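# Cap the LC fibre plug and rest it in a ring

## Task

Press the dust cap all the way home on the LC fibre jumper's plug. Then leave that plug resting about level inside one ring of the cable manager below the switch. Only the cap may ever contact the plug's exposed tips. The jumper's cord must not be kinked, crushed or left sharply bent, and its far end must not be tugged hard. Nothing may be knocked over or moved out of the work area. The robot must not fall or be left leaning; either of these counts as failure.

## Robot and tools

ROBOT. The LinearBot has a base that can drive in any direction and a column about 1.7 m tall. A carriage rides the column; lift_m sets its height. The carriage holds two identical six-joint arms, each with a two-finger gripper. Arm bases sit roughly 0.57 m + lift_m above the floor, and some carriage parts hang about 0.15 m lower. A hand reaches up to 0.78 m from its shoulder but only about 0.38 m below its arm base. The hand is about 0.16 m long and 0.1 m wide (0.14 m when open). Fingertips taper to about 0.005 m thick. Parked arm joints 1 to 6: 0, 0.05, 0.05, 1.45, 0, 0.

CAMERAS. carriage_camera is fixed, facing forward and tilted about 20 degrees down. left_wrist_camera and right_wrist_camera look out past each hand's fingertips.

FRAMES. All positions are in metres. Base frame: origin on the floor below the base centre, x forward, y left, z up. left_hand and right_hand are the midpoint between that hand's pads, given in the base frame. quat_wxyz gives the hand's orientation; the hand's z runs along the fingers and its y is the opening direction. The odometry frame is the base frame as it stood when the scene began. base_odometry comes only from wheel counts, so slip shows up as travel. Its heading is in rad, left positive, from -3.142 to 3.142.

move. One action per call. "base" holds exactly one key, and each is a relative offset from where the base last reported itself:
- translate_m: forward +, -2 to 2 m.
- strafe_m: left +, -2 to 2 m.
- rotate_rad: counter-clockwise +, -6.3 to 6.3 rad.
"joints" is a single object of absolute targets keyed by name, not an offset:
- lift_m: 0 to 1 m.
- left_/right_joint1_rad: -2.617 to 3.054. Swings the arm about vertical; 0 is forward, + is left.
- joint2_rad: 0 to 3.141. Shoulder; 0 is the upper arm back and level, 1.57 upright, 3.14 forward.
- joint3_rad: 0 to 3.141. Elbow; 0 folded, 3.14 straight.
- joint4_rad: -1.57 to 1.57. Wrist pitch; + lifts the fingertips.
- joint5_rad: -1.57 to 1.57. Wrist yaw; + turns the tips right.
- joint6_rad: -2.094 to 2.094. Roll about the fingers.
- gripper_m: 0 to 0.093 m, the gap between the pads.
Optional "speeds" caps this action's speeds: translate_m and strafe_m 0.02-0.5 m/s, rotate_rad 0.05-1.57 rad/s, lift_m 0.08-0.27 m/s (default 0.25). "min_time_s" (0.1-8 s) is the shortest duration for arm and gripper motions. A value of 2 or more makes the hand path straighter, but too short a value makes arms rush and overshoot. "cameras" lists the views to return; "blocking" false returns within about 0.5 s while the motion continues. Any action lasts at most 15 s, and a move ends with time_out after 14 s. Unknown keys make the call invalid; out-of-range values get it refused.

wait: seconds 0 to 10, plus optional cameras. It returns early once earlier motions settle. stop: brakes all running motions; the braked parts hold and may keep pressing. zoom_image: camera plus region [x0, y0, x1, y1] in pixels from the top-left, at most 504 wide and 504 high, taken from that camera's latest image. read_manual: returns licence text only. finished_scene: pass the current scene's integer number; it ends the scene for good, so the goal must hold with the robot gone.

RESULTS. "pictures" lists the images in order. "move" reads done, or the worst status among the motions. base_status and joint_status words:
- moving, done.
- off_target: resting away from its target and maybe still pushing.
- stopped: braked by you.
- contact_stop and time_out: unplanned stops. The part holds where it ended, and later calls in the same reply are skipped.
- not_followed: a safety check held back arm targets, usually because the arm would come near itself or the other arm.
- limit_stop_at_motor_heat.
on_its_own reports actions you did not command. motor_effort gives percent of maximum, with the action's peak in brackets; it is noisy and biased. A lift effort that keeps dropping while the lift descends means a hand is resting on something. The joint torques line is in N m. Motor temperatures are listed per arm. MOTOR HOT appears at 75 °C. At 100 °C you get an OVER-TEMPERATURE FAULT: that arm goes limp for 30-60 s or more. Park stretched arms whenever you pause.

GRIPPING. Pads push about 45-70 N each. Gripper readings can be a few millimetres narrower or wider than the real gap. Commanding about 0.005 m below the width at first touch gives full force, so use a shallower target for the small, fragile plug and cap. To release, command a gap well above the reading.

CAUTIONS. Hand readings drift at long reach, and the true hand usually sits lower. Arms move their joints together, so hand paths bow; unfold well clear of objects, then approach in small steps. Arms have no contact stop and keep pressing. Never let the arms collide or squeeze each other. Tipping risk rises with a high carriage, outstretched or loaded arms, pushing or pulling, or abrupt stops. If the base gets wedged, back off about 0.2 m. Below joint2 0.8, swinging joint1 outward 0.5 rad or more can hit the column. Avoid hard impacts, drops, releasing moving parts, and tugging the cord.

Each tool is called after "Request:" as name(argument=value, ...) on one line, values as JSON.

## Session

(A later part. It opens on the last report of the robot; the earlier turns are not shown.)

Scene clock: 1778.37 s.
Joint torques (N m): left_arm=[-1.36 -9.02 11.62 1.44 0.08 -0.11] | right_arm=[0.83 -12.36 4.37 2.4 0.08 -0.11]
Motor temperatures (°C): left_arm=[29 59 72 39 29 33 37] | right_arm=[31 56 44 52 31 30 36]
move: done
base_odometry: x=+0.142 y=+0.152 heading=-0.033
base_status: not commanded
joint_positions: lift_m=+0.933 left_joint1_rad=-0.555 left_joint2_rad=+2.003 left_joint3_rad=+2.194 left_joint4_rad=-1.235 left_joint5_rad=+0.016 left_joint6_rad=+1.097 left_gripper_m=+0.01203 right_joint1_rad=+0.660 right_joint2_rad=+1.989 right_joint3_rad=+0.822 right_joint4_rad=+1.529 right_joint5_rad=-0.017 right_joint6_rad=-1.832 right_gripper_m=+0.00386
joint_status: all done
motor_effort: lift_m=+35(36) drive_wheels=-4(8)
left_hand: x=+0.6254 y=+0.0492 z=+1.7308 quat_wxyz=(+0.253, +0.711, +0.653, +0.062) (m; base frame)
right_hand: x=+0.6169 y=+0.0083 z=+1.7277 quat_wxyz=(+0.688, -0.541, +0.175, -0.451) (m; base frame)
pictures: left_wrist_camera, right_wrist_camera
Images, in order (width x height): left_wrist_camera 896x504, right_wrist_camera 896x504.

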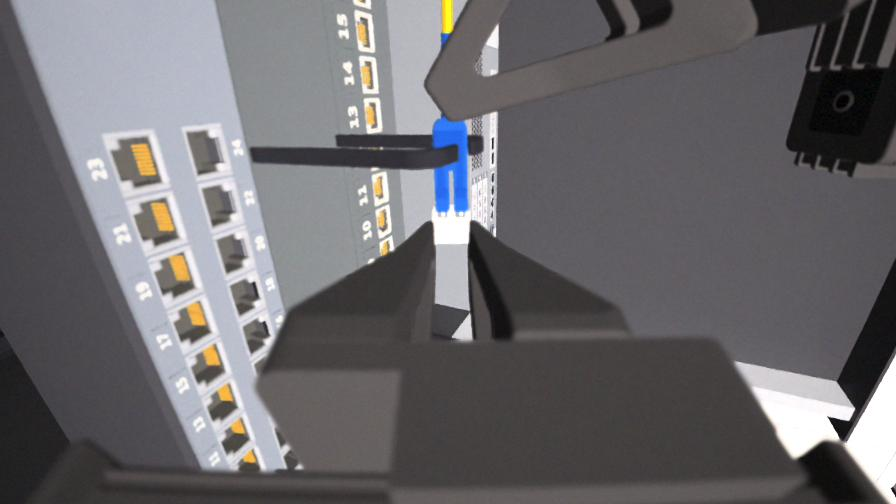

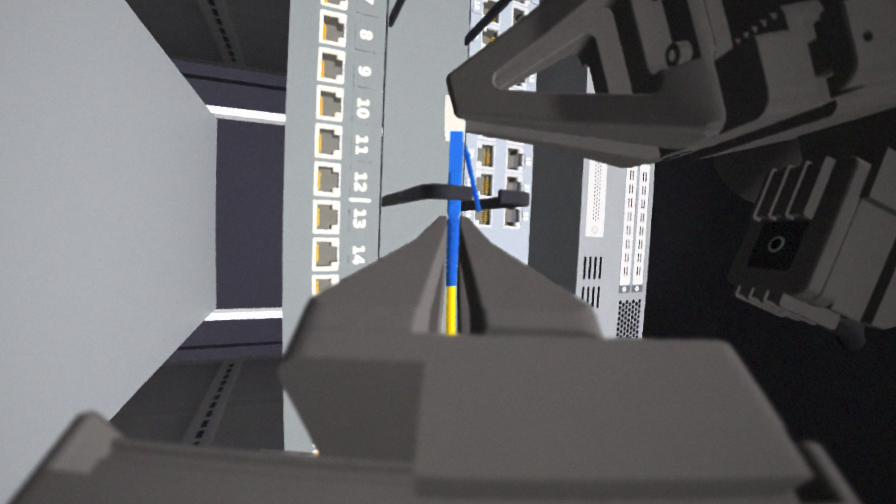

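Request:
move(joints={"left_joint1_rad": -0.585, "right_joint1_rad": 0.674}, min_time_s=1.5, cameras=["left_wrist_camera", "right_wrist_camera"])

Request:
zoom_image(camera="left_wrist_camera", region=[425, 190, 480, 250])

Request:
zoom_image(camera="right_wrist_camera", region=[435, 80, 485, 160])

Scene clock: 1789.43 s.
Joint torques (N m): left_arm=[-1.55 -9.06 11.66 1.43 0.17 -0.12] | right_arm=[1.02 -12.33 4.53 2.38 0.01 -0.11]
Motor temperatures (°C): left_arm=[29 58 72 39 29 33 37] | right_arm=[31 56 44 52 31 30 36]
move: done
base_odometry: x=+0.142 y=+0.152 heading=-0.033
base_status: not commanded
joint_positions: lift_m=+0.933 left_joint1_rad=-0.565 left_joint2_rad=+2.003 left_joint3_rad=+2.194 left_joint4_rad=-1.234 left_joint5_rad=+0.006 left_joint6_rad=+1.097 left_gripper_m=+0.01203 right_joint1_rad=+0.663 right_joint2_rad=+1.989 right_joint3_rad=+0.820 right_joint4_rad=+1.530 right_joint5_rad=-0.011 right_joint6_rad=-1.832 right_gripper_m=+0.00386
joint_status: all done
motor_effort: lift_m=+35(36) drive_wheels=-4(8)
left_hand: x=+0.6240 y=+0.0465 z=+1.7309 quat_wxyz=(+0.252, +0.714, +0.650, +0.066) (m; base frame)
right_hand: x=+0.6161 y=+0.0088 z=+1.7273 quat_wxyz=(+0.688, -0.540, +0.176, -0.451) (m; base frame)
pictures: left_wrist_camera, right_wrist_camera
Images, in order (width x height): left_wrist_camera 896x504, right_wrist_camera 896x504.

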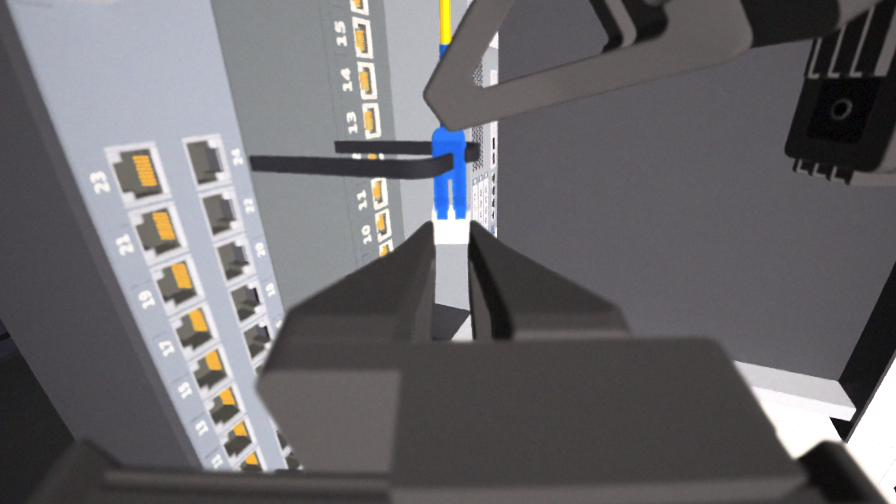

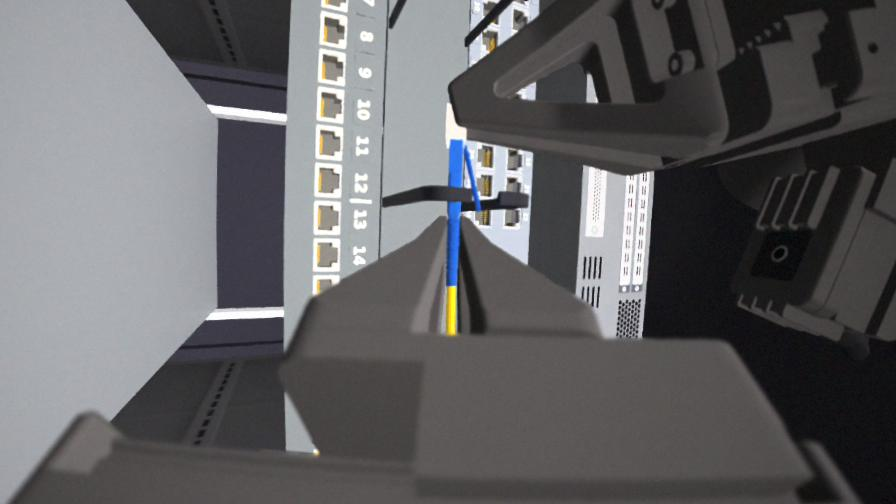

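Scaled by 8.400 from the camera's 896x504 image, which has a finer 1280x720 frame.

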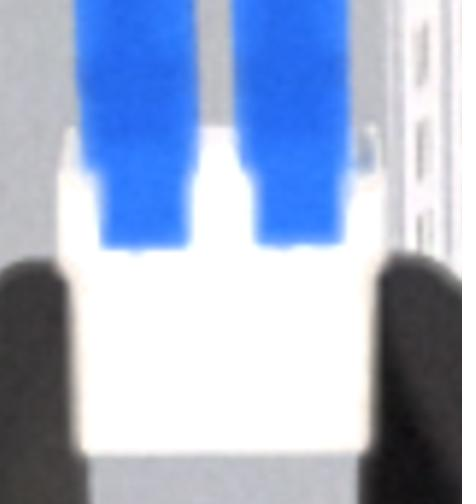

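Scaled by 6.300 from the camera's 896x504 image, which has a finer 1280x720 frame.

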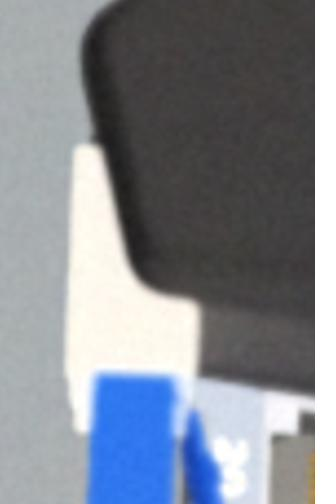

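Request:
move(joints={"left_joint1_rad": -0.6, "right_joint1_rad": 0.684}, min_time_s=1.5, cameras=["left_wrist_camera", "right_wrist_camera"])

Request:
zoom_image(camera="left_wrist_camera", region=[425, 180, 480, 250])

Request:
zoom_image(camera="right_wrist_camera", region=[435, 90, 485, 170])

Scene clock: 1800.57 s.
Joint torques (N m): left_arm=[-2.28 -9.06 11.62 1.42 0.3 -0.11] | right_arm=[1.52 -12.33 4.55 2.38 -0.12 -0.12]
Motor temperatures (°C): left_arm=[29 58 73 39 29 33 37] | right_arm=[31 56 44 53 31 30 36]
move: off_target
base_odometry: x=+0.142 y=+0.152 heading=-0.033
base_status: not commanded
joint_positions: lift_m=+0.933 left_joint1_rad=-0.571 left_joint2_rad=+2.003 left_joint3_rad=+2.194 left_joint4_rad=-1.234 left_joint5_rad=-0.009 left_joint6_rad=+1.097 left_gripper_m=+0.01203 right_joint1_rad=+0.669 right_joint2_rad=+1.989 right_joint3_rad=+0.820 right_joint4_rad=+1.530 right_joint5_rad=+0.001 right_joint6_rad=-1.832 right_gripper_m=+0.00386
joint_status: left_joint1_rad off_target (ended at -0.571, target -0.600); the others done
motor_effort: lift_m=+35(36) drive_wheels=-6(7)
left_hand: x=+0.6238 y=+0.0462 z=+1.7309 quat_wxyz=(+0.251, +0.714, +0.650, +0.072) (m; base frame)
right_hand: x=+0.6157 y=+0.0093 z=+1.7273 quat_wxyz=(+0.687, -0.539, +0.179, -0.452) (m; base frame)
pictures: left_wrist_camera, right_wrist_camera
Images, in order (width x height): left_wrist_camera 896x504, right_wrist_camera 896x504.

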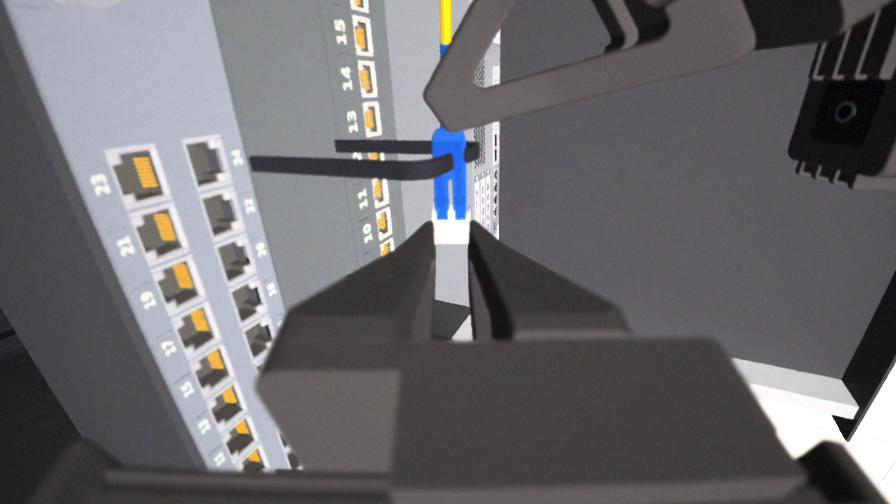

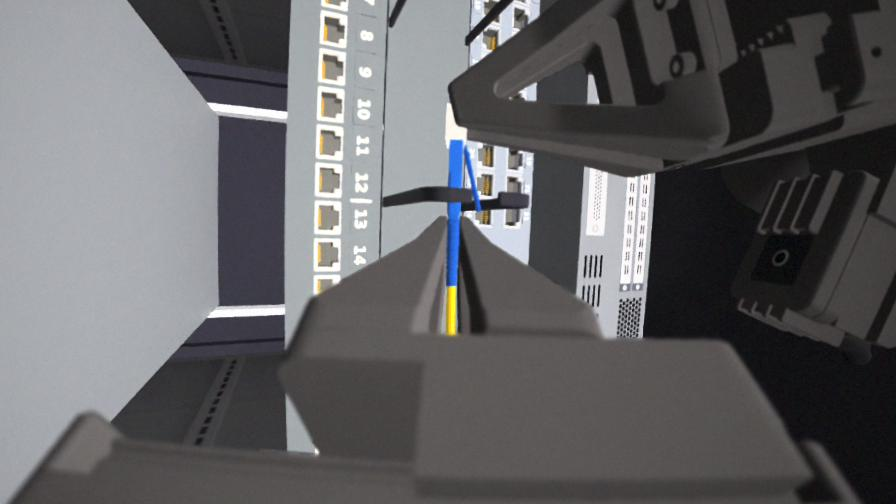

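Scaled by 7.200 from the camera's 896x504 image, which has a finer 1280x720 frame.

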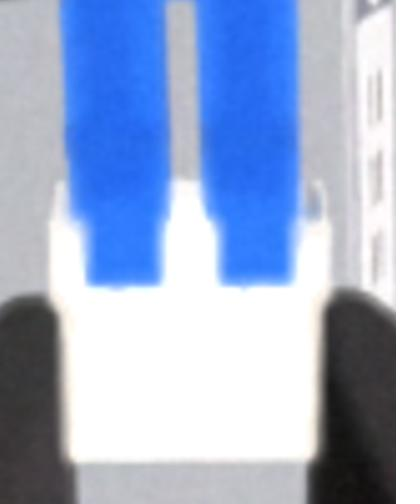

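Scaled by 6.300 from the camera's 896x504 image, which has a finer 1280x720 frame.

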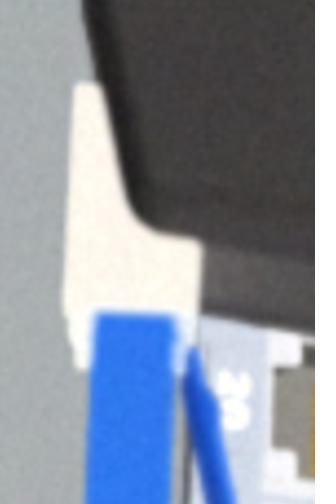

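Request:
move(joints={"left_joint1_rad": -0.612, "left_joint5_rad": 0.035, "right_joint1_rad": 0.694, "right_joint5_rad": -0.035}, min_time_s=1.5, cameras=["left_wrist_camera", "right_wrist_camera"])

Request:
zoom_image(camera="left_wrist_camera", region=[425, 180, 480, 250])

Request:
zoom_image(camera="right_wrist_camera", region=[435, 90, 485, 170])

Scene clock: 1825.03 s.
Joint torques (N m): left_arm=[-2.88 -9.07 11.64 1.43 0.53 -0.11] | right_arm=[2.25 -12.31 4.52 2.38 -0.36 -0.11]
Motor temperatures (°C): left_arm=[30 58 73 39 29 33 37] | right_arm=[31 57 44 53 31 30 36]
move: off_target
base_odometry: x=+0.142 y=+0.152 heading=-0.033
base_status: not commanded
joint_positions: lift_m=+0.933 left_joint1_rad=-0.575 left_joint2_rad=+2.003 left_joint3_rad=+2.194 left_joint4_rad=-1.234 left_joint5_rad=-0.011 left_joint6_rad=+1.095 left_gripper_m=+0.01203 right_joint1_rad=+0.671 right_joint2_rad=+1.989 right_joint3_rad=+0.820 right_joint4_rad=+1.530 right_joint5_rad=+0.002 right_joint6_rad=-1.832 right_gripper_m=+0.00386
joint_status: left_joint1_rad off_target (ended at -0.576, target -0.612); left_joint5_rad off_target (ended at -0.011, target +0.035); right_joint1_rad off_target (ended at +0.671, target +0.694); right_joint5_rad off_target (ended at +0.002, target -0.035)
motor_effort: lift_m=+35(36) drive_wheels=-2(9)
left_hand: x=+0.6228 y=+0.0447 z=+1.7309 quat_wxyz=(+0.251, +0.715, +0.649, +0.072) (m; base frame)
right_hand: x=+0.6151 y=+0.0101 z=+1.7273 quat_wxyz=(+0.688, -0.539, +0.179, -0.452) (m; base frame)
pictures: left_wrist_camera, right_wrist_camera
Images, in order (width x height): left_wrist_camera 896x504, right_wrist_camera 896x504.

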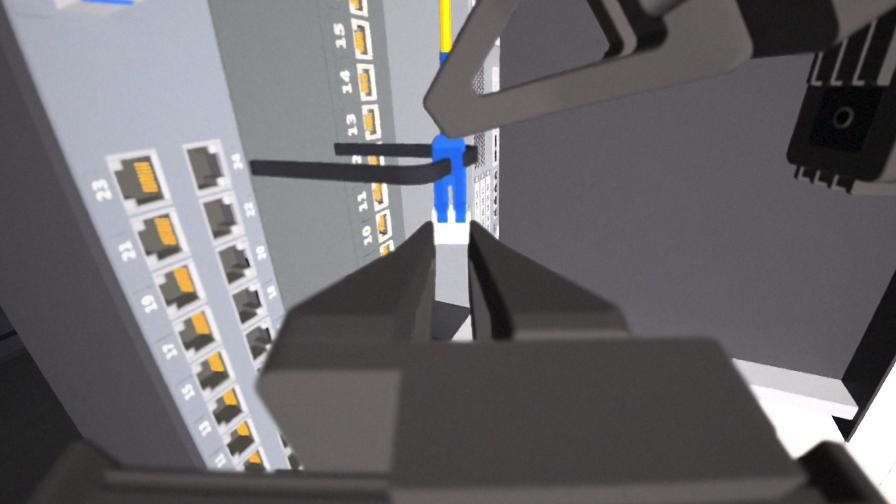

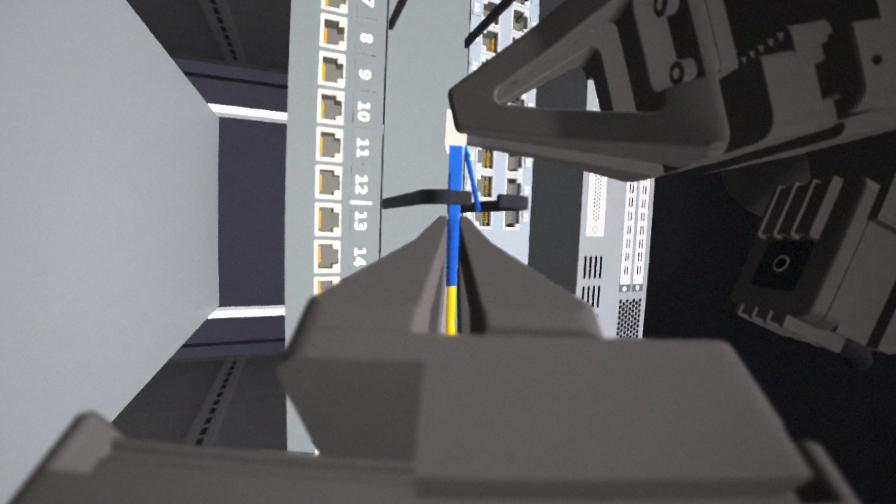

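Scaled by 7.200 from the camera's 896x504 image, which has a finer 1280x720 frame.

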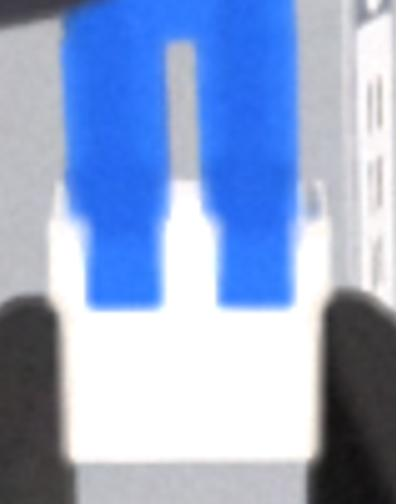

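Scaled by 6.300 from the camera's 896x504 image, which has a finer 1280x720 frame.

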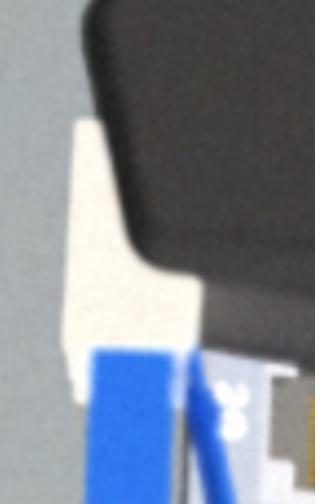

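Request:
move(joints={"left_joint1_rad": -0.63, "left_joint5_rad": 0.05, "right_joint5_rad": -0.045}, min_time_s=1.5, cameras=["left_wrist_camera", "right_wrist_camera"])

Request:
zoom_image(camera="left_wrist_camera", region=[425, 180, 480, 250])

Request:
zoom_image(camera="right_wrist_camera", region=[435, 90, 485, 170])

Scene clock: 1837.37 s.
Joint torques (N m): left_arm=[-3.92 -9.06 11.58 1.42 0.74 -0.1] | right_arm=[2.24 -12.34 4.53 2.38 -0.48 -0.11]
Motor temperatures (°C): left_arm=[30 58 73 39 29 33 37] | right_arm=[31 57 44 53 31 30 36]
move: off_target
base_odometry: x=+0.142 y=+0.152 heading=-0.033
base_status: not commanded
joint_positions: lift_m=+0.933 left_joint1_rad=-0.581 left_joint2_rad=+2.003 left_joint3_rad=+2.195 left_joint4_rad=-1.234 left_joint5_rad=-0.020 left_joint6_rad=+1.094 left_gripper_m=+0.01203 right_joint1_rad=+0.671 right_joint2_rad=+1.989 right_joint3_rad=+0.820 right_joint4_rad=+1.530 right_joint5_rad=+0.002 right_joint6_rad=-1.832 right_gripper_m=+0.00386
joint_status: left_joint1_rad off_target (ended at -0.581, target -0.630); left_joint5_rad off_target (ended at -0.020, target +0.050); right_joint5_rad off_target (ended at +0.002, target -0.045)
motor_effort: lift_m=+35(36) drive_wheels=-5(9)
left_hand: x=+0.6224 y=+0.0438 z=+1.7312 quat_wxyz=(+0.250, +0.715, +0.648, +0.076) (m; base frame)
right_hand: x=+0.6150 y=+0.0101 z=+1.7274 quat_wxyz=(+0.688, -0.539, +0.179, -0.452) (m; base frame)
pictures: left_wrist_camera, right_wrist_camera
Images, in order (width x height): left_wrist_camera 896x504, right_wrist_camera 896x504.

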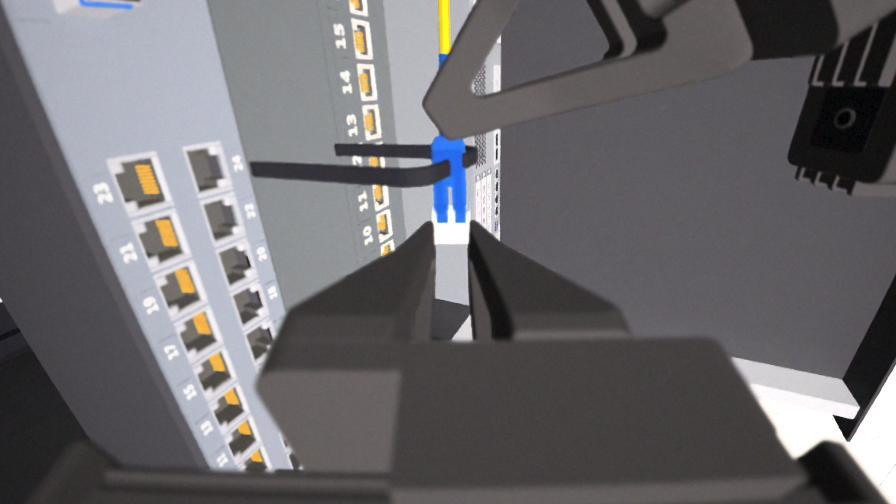

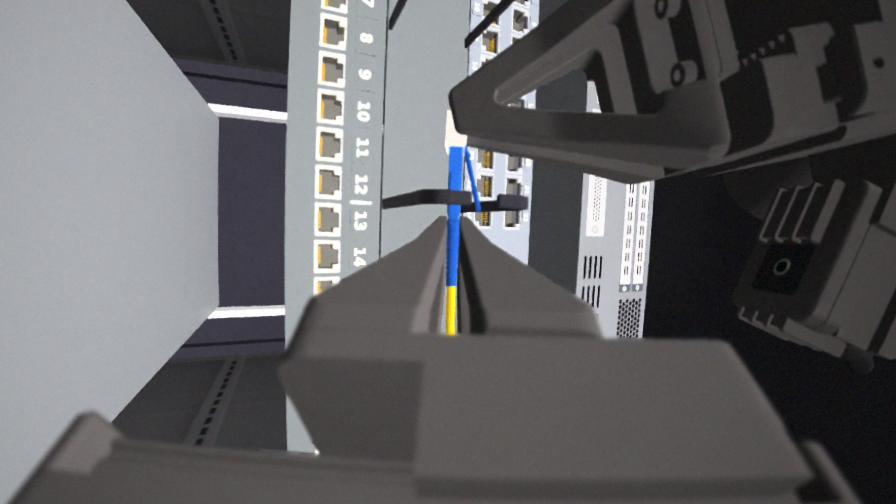

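Scaled by 7.200 from the camera's 896x504 image, which has a finer 1280x720 frame.

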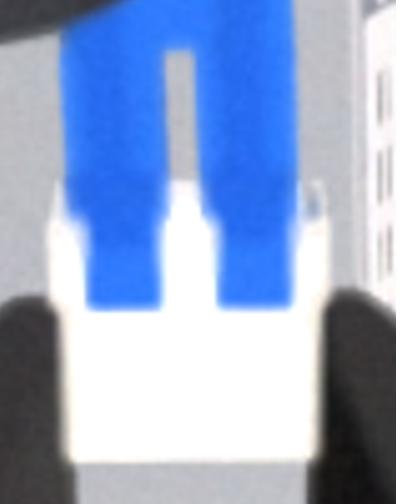

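Scaled by 6.300 from the camera's 896x504 image, which has a finer 1280x720 frame.

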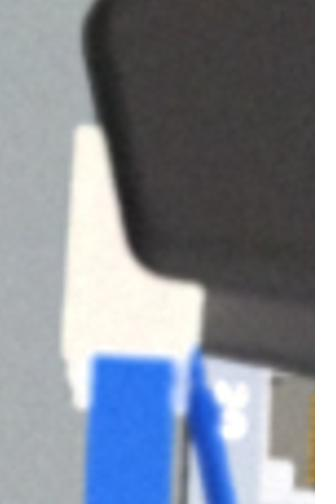

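Request:
move(joints={"left_joint1_rad": -0.655, "left_joint5_rad": 0.10, "right_joint1_rad": 0.708, "right_joint5_rad": -0.10}, min_time_s=2, cameras=["left_wrist_camera", "right_wrist_camera"])

Request:
zoom_image(camera="left_wrist_camera", region=[425, 180, 480, 250])

Request:
zoom_image(camera="right_wrist_camera", region=[435, 90, 485, 170])

Scene clock: 1850.93 s.
Joint torques (N m): left_arm=[-5.61 -9.05 11.58 1.43 1.23 -0.09] | right_arm=[3.66 -12.33 4.63 2.35 -1.02 -0.11]
Motor temperatures (°C): left_arm=[30 58 75 39 30 33 37] | right_arm=[31 57 44 53 32 30 36]
move: off_target
MOTOR HOT: joint 3 (elbow) of the left arm reports 75 °C; the controller stops that arm at 100 °C. To cool a motor, set the load down, stop pushing, or move to a pose that needs little force.
base_odometry: x=+0.142 y=+0.152 heading=-0.033
base_status: not commanded
joint_positions: lift_m=+0.933 left_joint1_rad=-0.585 left_joint2_rad=+2.003 left_joint3_rad=+2.195 left_joint4_rad=-1.234 left_joint5_rad=-0.023 left_joint6_rad=+1.093 left_gripper_m=+0.01203 right_joint1_rad=+0.671 right_joint2_rad=+1.989 right_joint3_rad=+0.819 right_joint4_rad=+1.532 right_joint5_rad=-0.002 right_joint6_rad=-1.832 right_gripper_m=+0.00386
joint_status: left_joint1_rad off_target (ended at -0.585, target -0.655); left_joint5_rad off_target (ended at -0.023, target +0.100); right_joint1_rad off_target (ended at +0.671, target +0.708); right_joint5_rad off_target (ended at -0.001, target -0.100)
motor_effort: lift_m=+35(36) drive_wheels=-4(7)
left_hand: x=+0.6216 y=+0.0425 z=+1.7312 quat_wxyz=(+0.250, +0.716, +0.647, +0.076) (m; base frame)
right_hand: x=+0.6143 y=+0.0105 z=+1.7274 quat_wxyz=(+0.689, -0.539, +0.178, -0.451) (m; base frame)
pictures: left_wrist_camera, right_wrist_camera
Images, in order (width x height): left_wrist_camera 896x504, right_wrist_camera 896x504.

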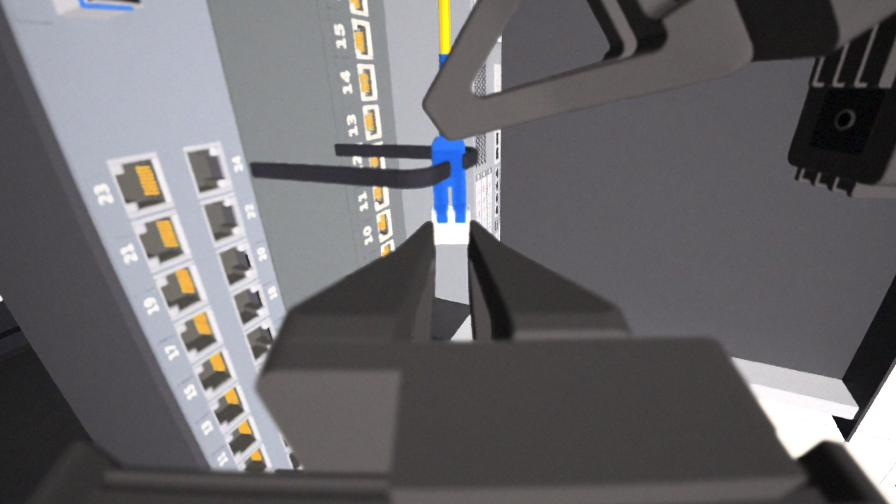

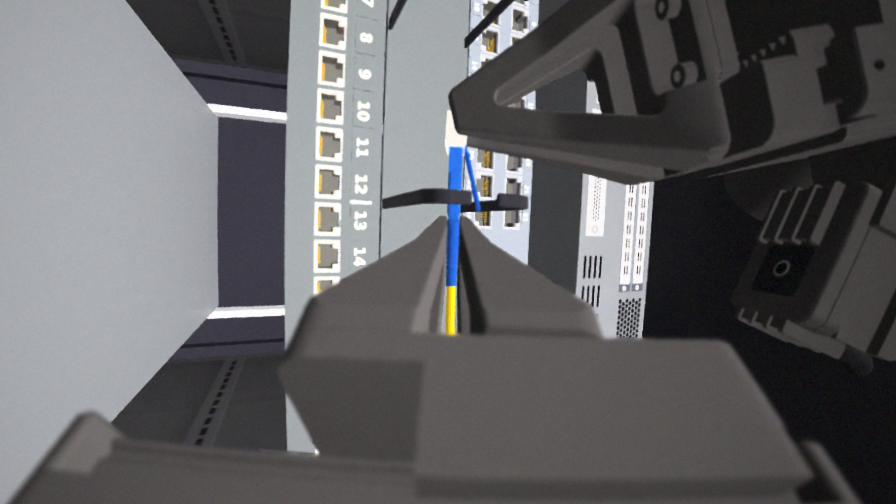

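Scaled by 7.200 from the camera's 896x504 image, which has a finer 1280x720 frame.

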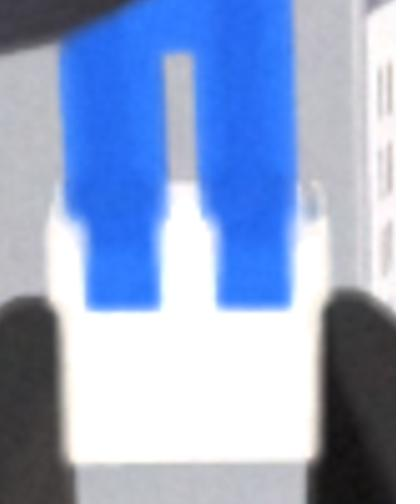

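Scaled by 6.300 from the camera's 896x504 image, which has a finer 1280x720 frame.

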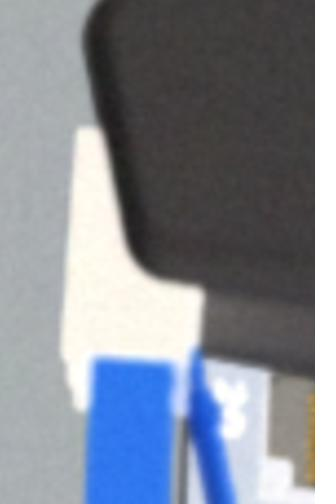

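Request:
move(joints={"left_joint1_rad": -0.695, "left_joint5_rad": 0.24, "right_joint1_rad": 0.745, "right_joint5_rad": -0.25}, min_time_s=1.5, cameras=["left_wrist_camera", "right_wrist_camera"])

Request:
move(joints={"left_joint1_rad": -0.60, "left_joint5_rad": -0.01, "right_joint1_rad": 0.68, "right_joint5_rad": -0.01}, min_time_s=1)

Request:
zoom_image(camera="left_wrist_camera", region=[425, 180, 480, 250])

Request:
zoom_image(camera="right_wrist_camera", region=[420, 100, 500, 300])

Scene clock: 1869.07 s.
Joint torques (N m): left_arm=[-8.5 -9.05 11.58 1.43 2.48 -0.07] | right_arm=[7.36 -12.31 4.72 2.32 -2.48 -0.11]
Motor temperatures (°C): left_arm=[32 58 76 39 31 33 37] | right_arm=[32 57 44 53 33 30 36]
move: off_target
MOTOR HOT: still on. Joint 3 (elbow) of the left arm reports 76 °C.
base_odometry: x=+0.142 y=+0.152 heading=-0.033
base_status: not commanded
joint_positions: lift_m=+0.933 left_joint1_rad=-0.588 left_joint2_rad=+2.003 left_joint3_rad=+2.195 left_joint4_rad=-1.235 left_joint5_rad=-0.019 left_joint6_rad=+1.091 left_gripper_m=+0.01203 right_joint1_rad=+0.671 right_joint2_rad=+1.989 right_joint3_rad=+0.818 right_joint4_rad=+1.535 right_joint5_rad=-0.014 right_joint6_rad=-1.832 right_gripper_m=+0.00386
joint_status: left_joint1_rad off_target (ended at -0.589, target -0.695); left_joint5_rad off_target (ended at -0.019, target +0.240); right_joint1_rad off_target (ended at +0.671, target +0.745); right_joint5_rad off_target (ended at -0.014, target -0.250)
motor_effort: lift_m=+36(36) drive_wheels=-6(9)
left_hand: x=+0.6202 y=+0.0407 z=+1.7311 quat_wxyz=(+0.250, +0.717, +0.646, +0.074) (m; base frame)
right_hand: x=+0.6127 y=+0.0119 z=+1.7275 quat_wxyz=(+0.691, -0.541, +0.172, -0.448) (m; base frame)
pictures: left_wrist_camera, right_wrist_camera
Images, in order (width x height): left_wrist_camera 896x504, right_wrist_camera 896x504.

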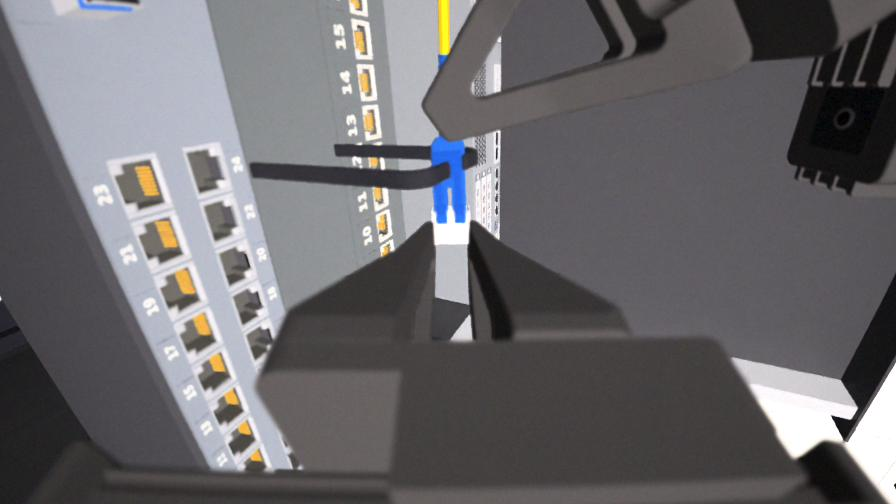

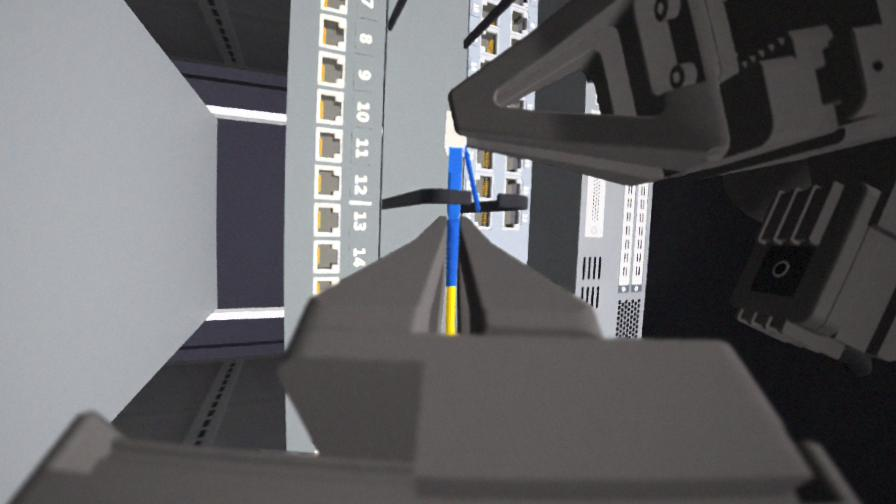

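Scene clock: 1870.37 s.
Joint torques (N m): left_arm=[-0.9 -9.06 11.63 1.41 0.38 -0.07] | right_arm=[0.81 -12.31 4.72 2.33 -0.14 -0.11]
Motor temperatures (°C): left_arm=[32 58 76 39 31 33 37] | right_arm=[32 57 44 53 33 30 36]
move: off_target
MOTOR HOT: still on. Joint 3 (elbow) of the left arm reports 76 °C.
base_odometry: x=+0.142 y=+0.152 heading=-0.033
base_status: not commanded
joint_positions: lift_m=+0.933 left_joint1_rad=-0.588 left_joint2_rad=+2.003 left_joint3_rad=+2.195 left_joint4_rad=-1.232 left_joint5_rad=-0.042 left_joint6_rad=+1.091 left_gripper_m=+0.01203 right_joint1_rad=+0.671 right_joint2_rad=+1.989 right_joint3_rad=+0.818 right_joint4_rad=+1.534 right_joint5_rad=+0.006 right_joint6_rad=-1.832 right_gripper_m=+0.00386
joint_status: left_joint5_rad off_target (ended at -0.041, target -0.010); the others done
motor_effort: lift_m=+35(36) drive_wheels=-4(7)
left_hand: x=+0.6227 y=+0.0437 z=+1.7315 quat_wxyz=(+0.249, +0.715, +0.648, +0.085) (m; base frame)
right_hand: x=+0.6149 y=+0.0093 z=+1.7274 quat_wxyz=(+0.688, -0.538, +0.180, -0.453) (m; base frame)
pictures: none

Scaled by 7.200 from the camera's 896x504 image, which has a finer 1280x720 frame.
This view is cut from an older image: the scene may have changed since it was taken.

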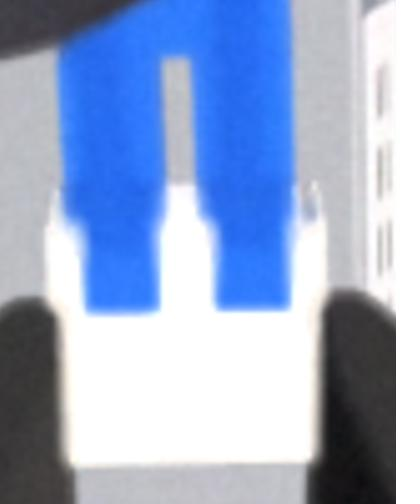

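Scaled by 2.520 from the camera's 896x504 image, which has a finer 1280x720 frame.
This view is cut from an older image: the scene may have changed since it was taken.

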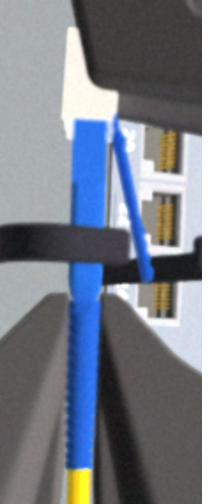

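Request:
move(joints={"left_joint1_rad": -0.59, "left_joint5_rad": -0.042, "right_joint1_rad": 0.674, "right_joint5_rad": 0.005}, min_time_s=0.6)

Request:
move(joints={"left_gripper_m": 0.028}, min_time_s=1.5, cameras=["left_wrist_camera", "right_wrist_camera"])

Request:
zoom_image(camera="left_wrist_camera", region=[410, 160, 500, 260])

Request:
zoom_image(camera="right_wrist_camera", region=[420, 80, 500, 180])

Scene clock: 1893.53 s.
Joint torques (N m): left_arm=[-0.09 -9.03 11.58 1.4 0.11 -0.07] | right_arm=[0.2 -12.31 4.71 2.33 0 -0.11]
Motor temperatures (°C): left_arm=[31 58 76 38 30 33 37] | right_arm=[32 58 43 53 32 30 36]
move: done
MOTOR HOT: still on. Joint 3 (elbow) of the left arm reports 76 °C.
base_odometry: x=+0.142 y=+0.152 heading=-0.033
base_status: not commanded
joint_positions: lift_m=+0.933 left_joint1_rad=-0.588 left_joint2_rad=+2.003 left_joint3_rad=+2.195 left_joint4_rad=-1.232 left_joint5_rad=-0.045 left_joint6_rad=+1.091 left_gripper_m=+0.01202 right_joint1_rad=+0.671 right_joint2_rad=+1.989 right_joint3_rad=+0.818 right_joint4_rad=+1.534 right_joint5_rad=+0.007 right_joint6_rad=-1.832 right_gripper_m=+0.00386
joint_status: all done
motor_effort: lift_m=+35(36) drive_wheels=-6(8)
left_hand: x=+0.6231 y=+0.0441 z=+1.7316 quat_wxyz=(+0.248, +0.714, +0.648, +0.086) (m; base frame)
right_hand: x=+0.6150 y=+0.0092 z=+1.7274 quat_wxyz=(+0.687, -0.538, +0.181, -0.453) (m; base frame)
pictures: none

Scene clock: 1895.33 s.
Joint torques (N m): left_arm=[-0.08 -9.1 11.6 1.4 0.11 -0.07] | right_arm=[0.21 -12.33 4.75 2.33 0 -0.11]
Motor temperatures (°C): left_arm=[31 59 76 38 30 33 36] | right_arm=[31 58 43 53 32 30 36]
move: done
MOTOR HOT: still on. Joint 3 (elbow) of the left arm reports 76 °C.
base_odometry: x=+0.142 y=+0.152 heading=-0.033
base_status: not commanded
joint_positions: lift_m=+0.933 left_joint1_rad=-0.588 left_joint2_rad=+2.004 left_joint3_rad=+2.195 left_joint4_rad=-1.232 left_joint5_rad=-0.045 left_joint6_rad=+1.091 left_gripper_m=+0.02789 right_joint1_rad=+0.671 right_joint2_rad=+1.989 right_joint3_rad=+0.818 right_joint4_rad=+1.534 right_joint5_rad=+0.008 right_joint6_rad=-1.832 right_gripper_m=+0.00386
joint_status: all done
motor_effort: lift_m=+35(36) drive_wheels=-3(7)
left_hand: x=+0.6232 y=+0.0440 z=+1.7315 quat_wxyz=(+0.248, +0.714, +0.648, +0.086) (m; base frame)
right_hand: x=+0.6151 y=+0.0091 z=+1.7274 quat_wxyz=(+0.687, -0.538, +0.181, -0.453) (m; base frame)
pictures: left_wrist_camera, right_wrist_camera
Images, in order (width x height): left_wrist_camera 896x504, right_wrist_camera 896x504.

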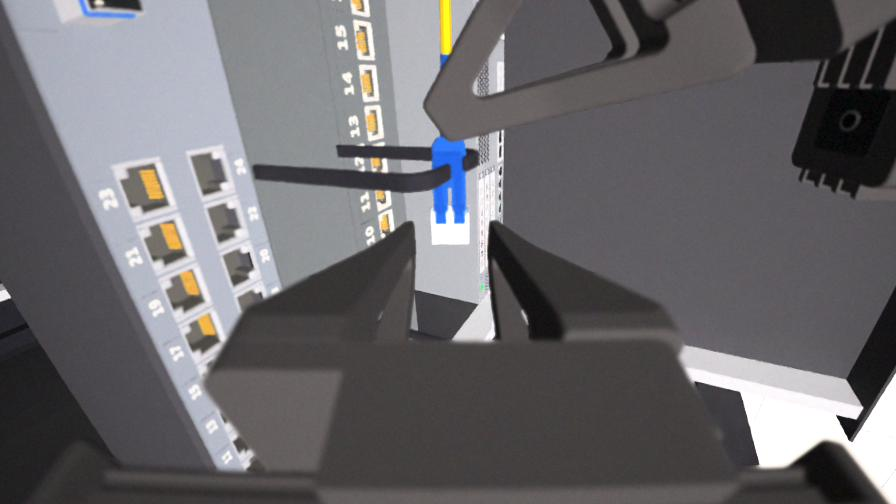

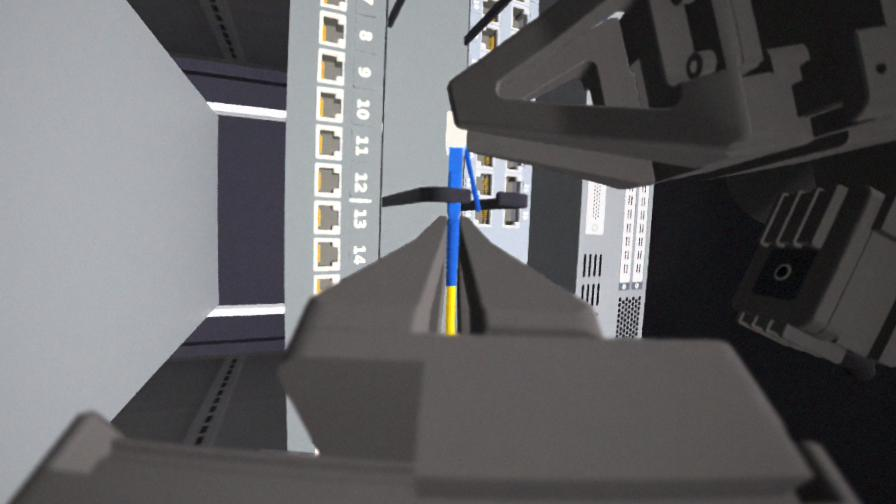

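Scaled by 5.040 from the camera's 896x504 image, which has a finer 1280x720 frame.

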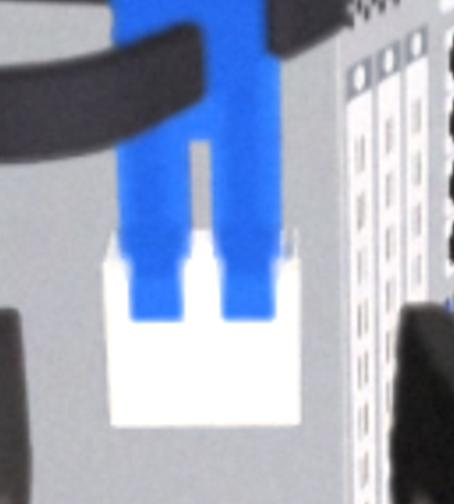

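Scaled by 5.040 from the camera's 896x504 image, which has a finer 1280x720 frame.

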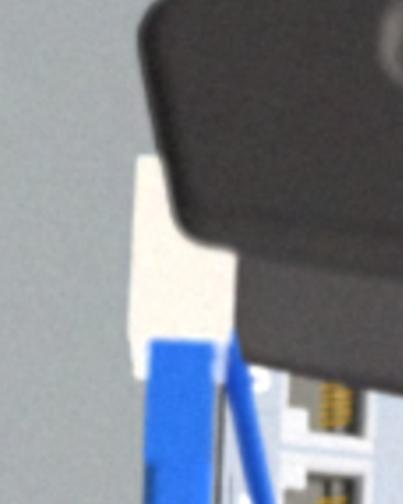

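Request:
move(joints={"left_joint1_rad": -0.535}, min_time_s=1.2, cameras=["left_wrist_camera", "right_wrist_camera"])

Request:
zoom_image(camera="left_wrist_camera", region=[390, 120, 480, 240])

Request:
zoom_image(camera="right_wrist_camera", region=[430, 90, 490, 170])

Scene clock: 1925.37 s.
Joint torques (N m): left_arm=[1.14 -9.09 11.56 1.4 0.11 -0.07] | right_arm=[0.21 -12.31 4.71 2.33 -0.01 -0.11]
Motor temperatures (°C): left_arm=[30 59 77 38 30 33 35] | right_arm=[31 58 43 53 32 30 36]
move: done
MOTOR HOT: still on. Joint 3 (elbow) of the left arm reports 77 °C.
base_odometry: x=+0.142 y=+0.152 heading=-0.033
base_status: not commanded
joint_positions: lift_m=+0.933 left_joint1_rad=-0.548 left_joint2_rad=+2.004 left_joint3_rad=+2.195 left_joint4_rad=-1.232 left_joint5_rad=-0.045 left_joint6_rad=+1.091 left_gripper_m=+0.02789 right_joint1_rad=+0.671 right_joint2_rad=+1.989 right_joint3_rad=+0.818 right_joint4_rad=+1.534 right_joint5_rad=+0.008 right_joint6_rad=-1.832 right_gripper_m=+0.00386
joint_status: all done
motor_effort: lift_m=+35(36) drive_wheels=-4(8)
left_hand: x=+0.6335 y=+0.0607 z=+1.7315 quat_wxyz=(+0.247, +0.701, +0.663, +0.091) (m; base frame)
right_hand: x=+0.6152 y=+0.0090 z=+1.7274 quat_wxyz=(+0.687, -0.538, +0.181, -0.453) (m; base frame)
pictures: left_wrist_camera, right_wrist_camera
Images, in order (width x height): left_wrist_camera 896x504, right_wrist_camera 896x504.

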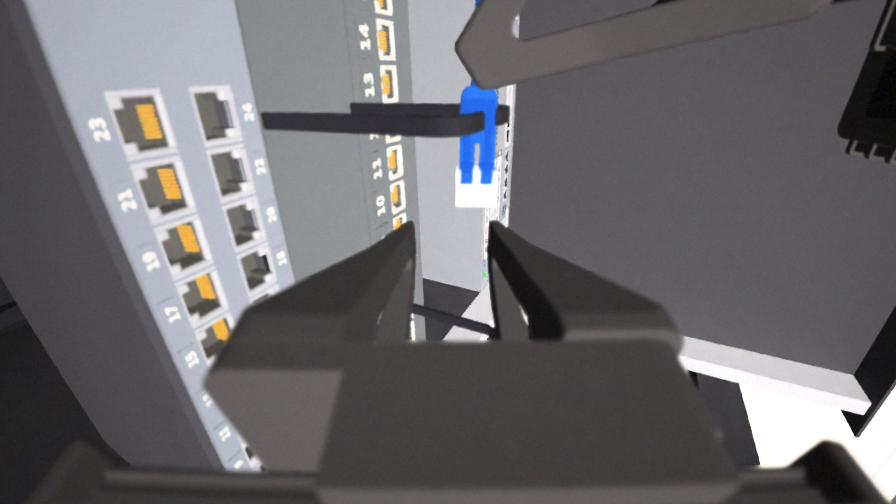

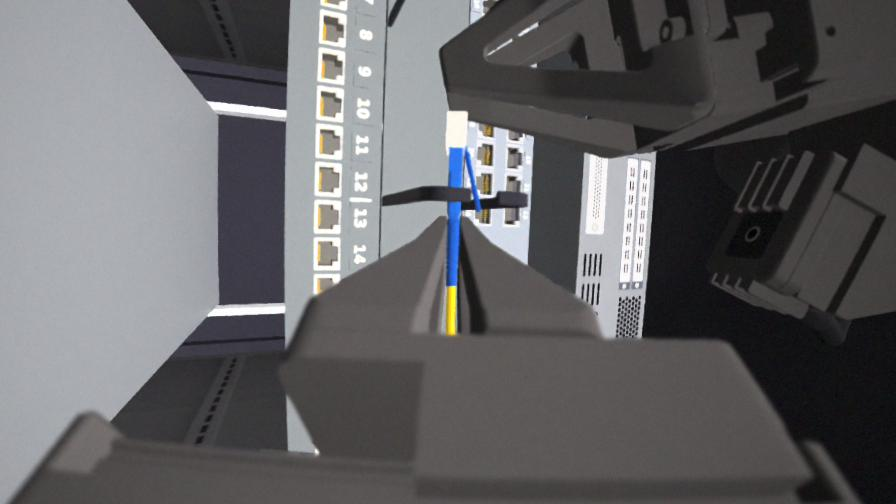

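Scaled by 4.200 from the camera's 896x504 image, which has a finer 1280x720 frame.

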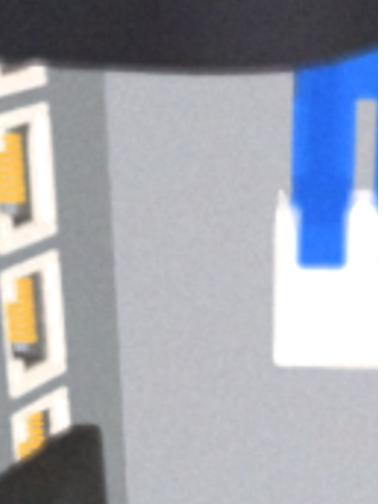

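Scaled by 6.300 from the camera's 896x504 image, which has a finer 1280x720 frame.

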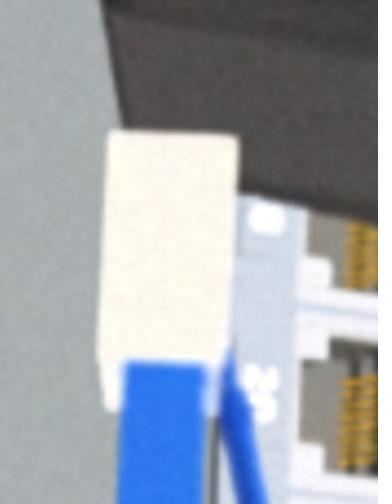

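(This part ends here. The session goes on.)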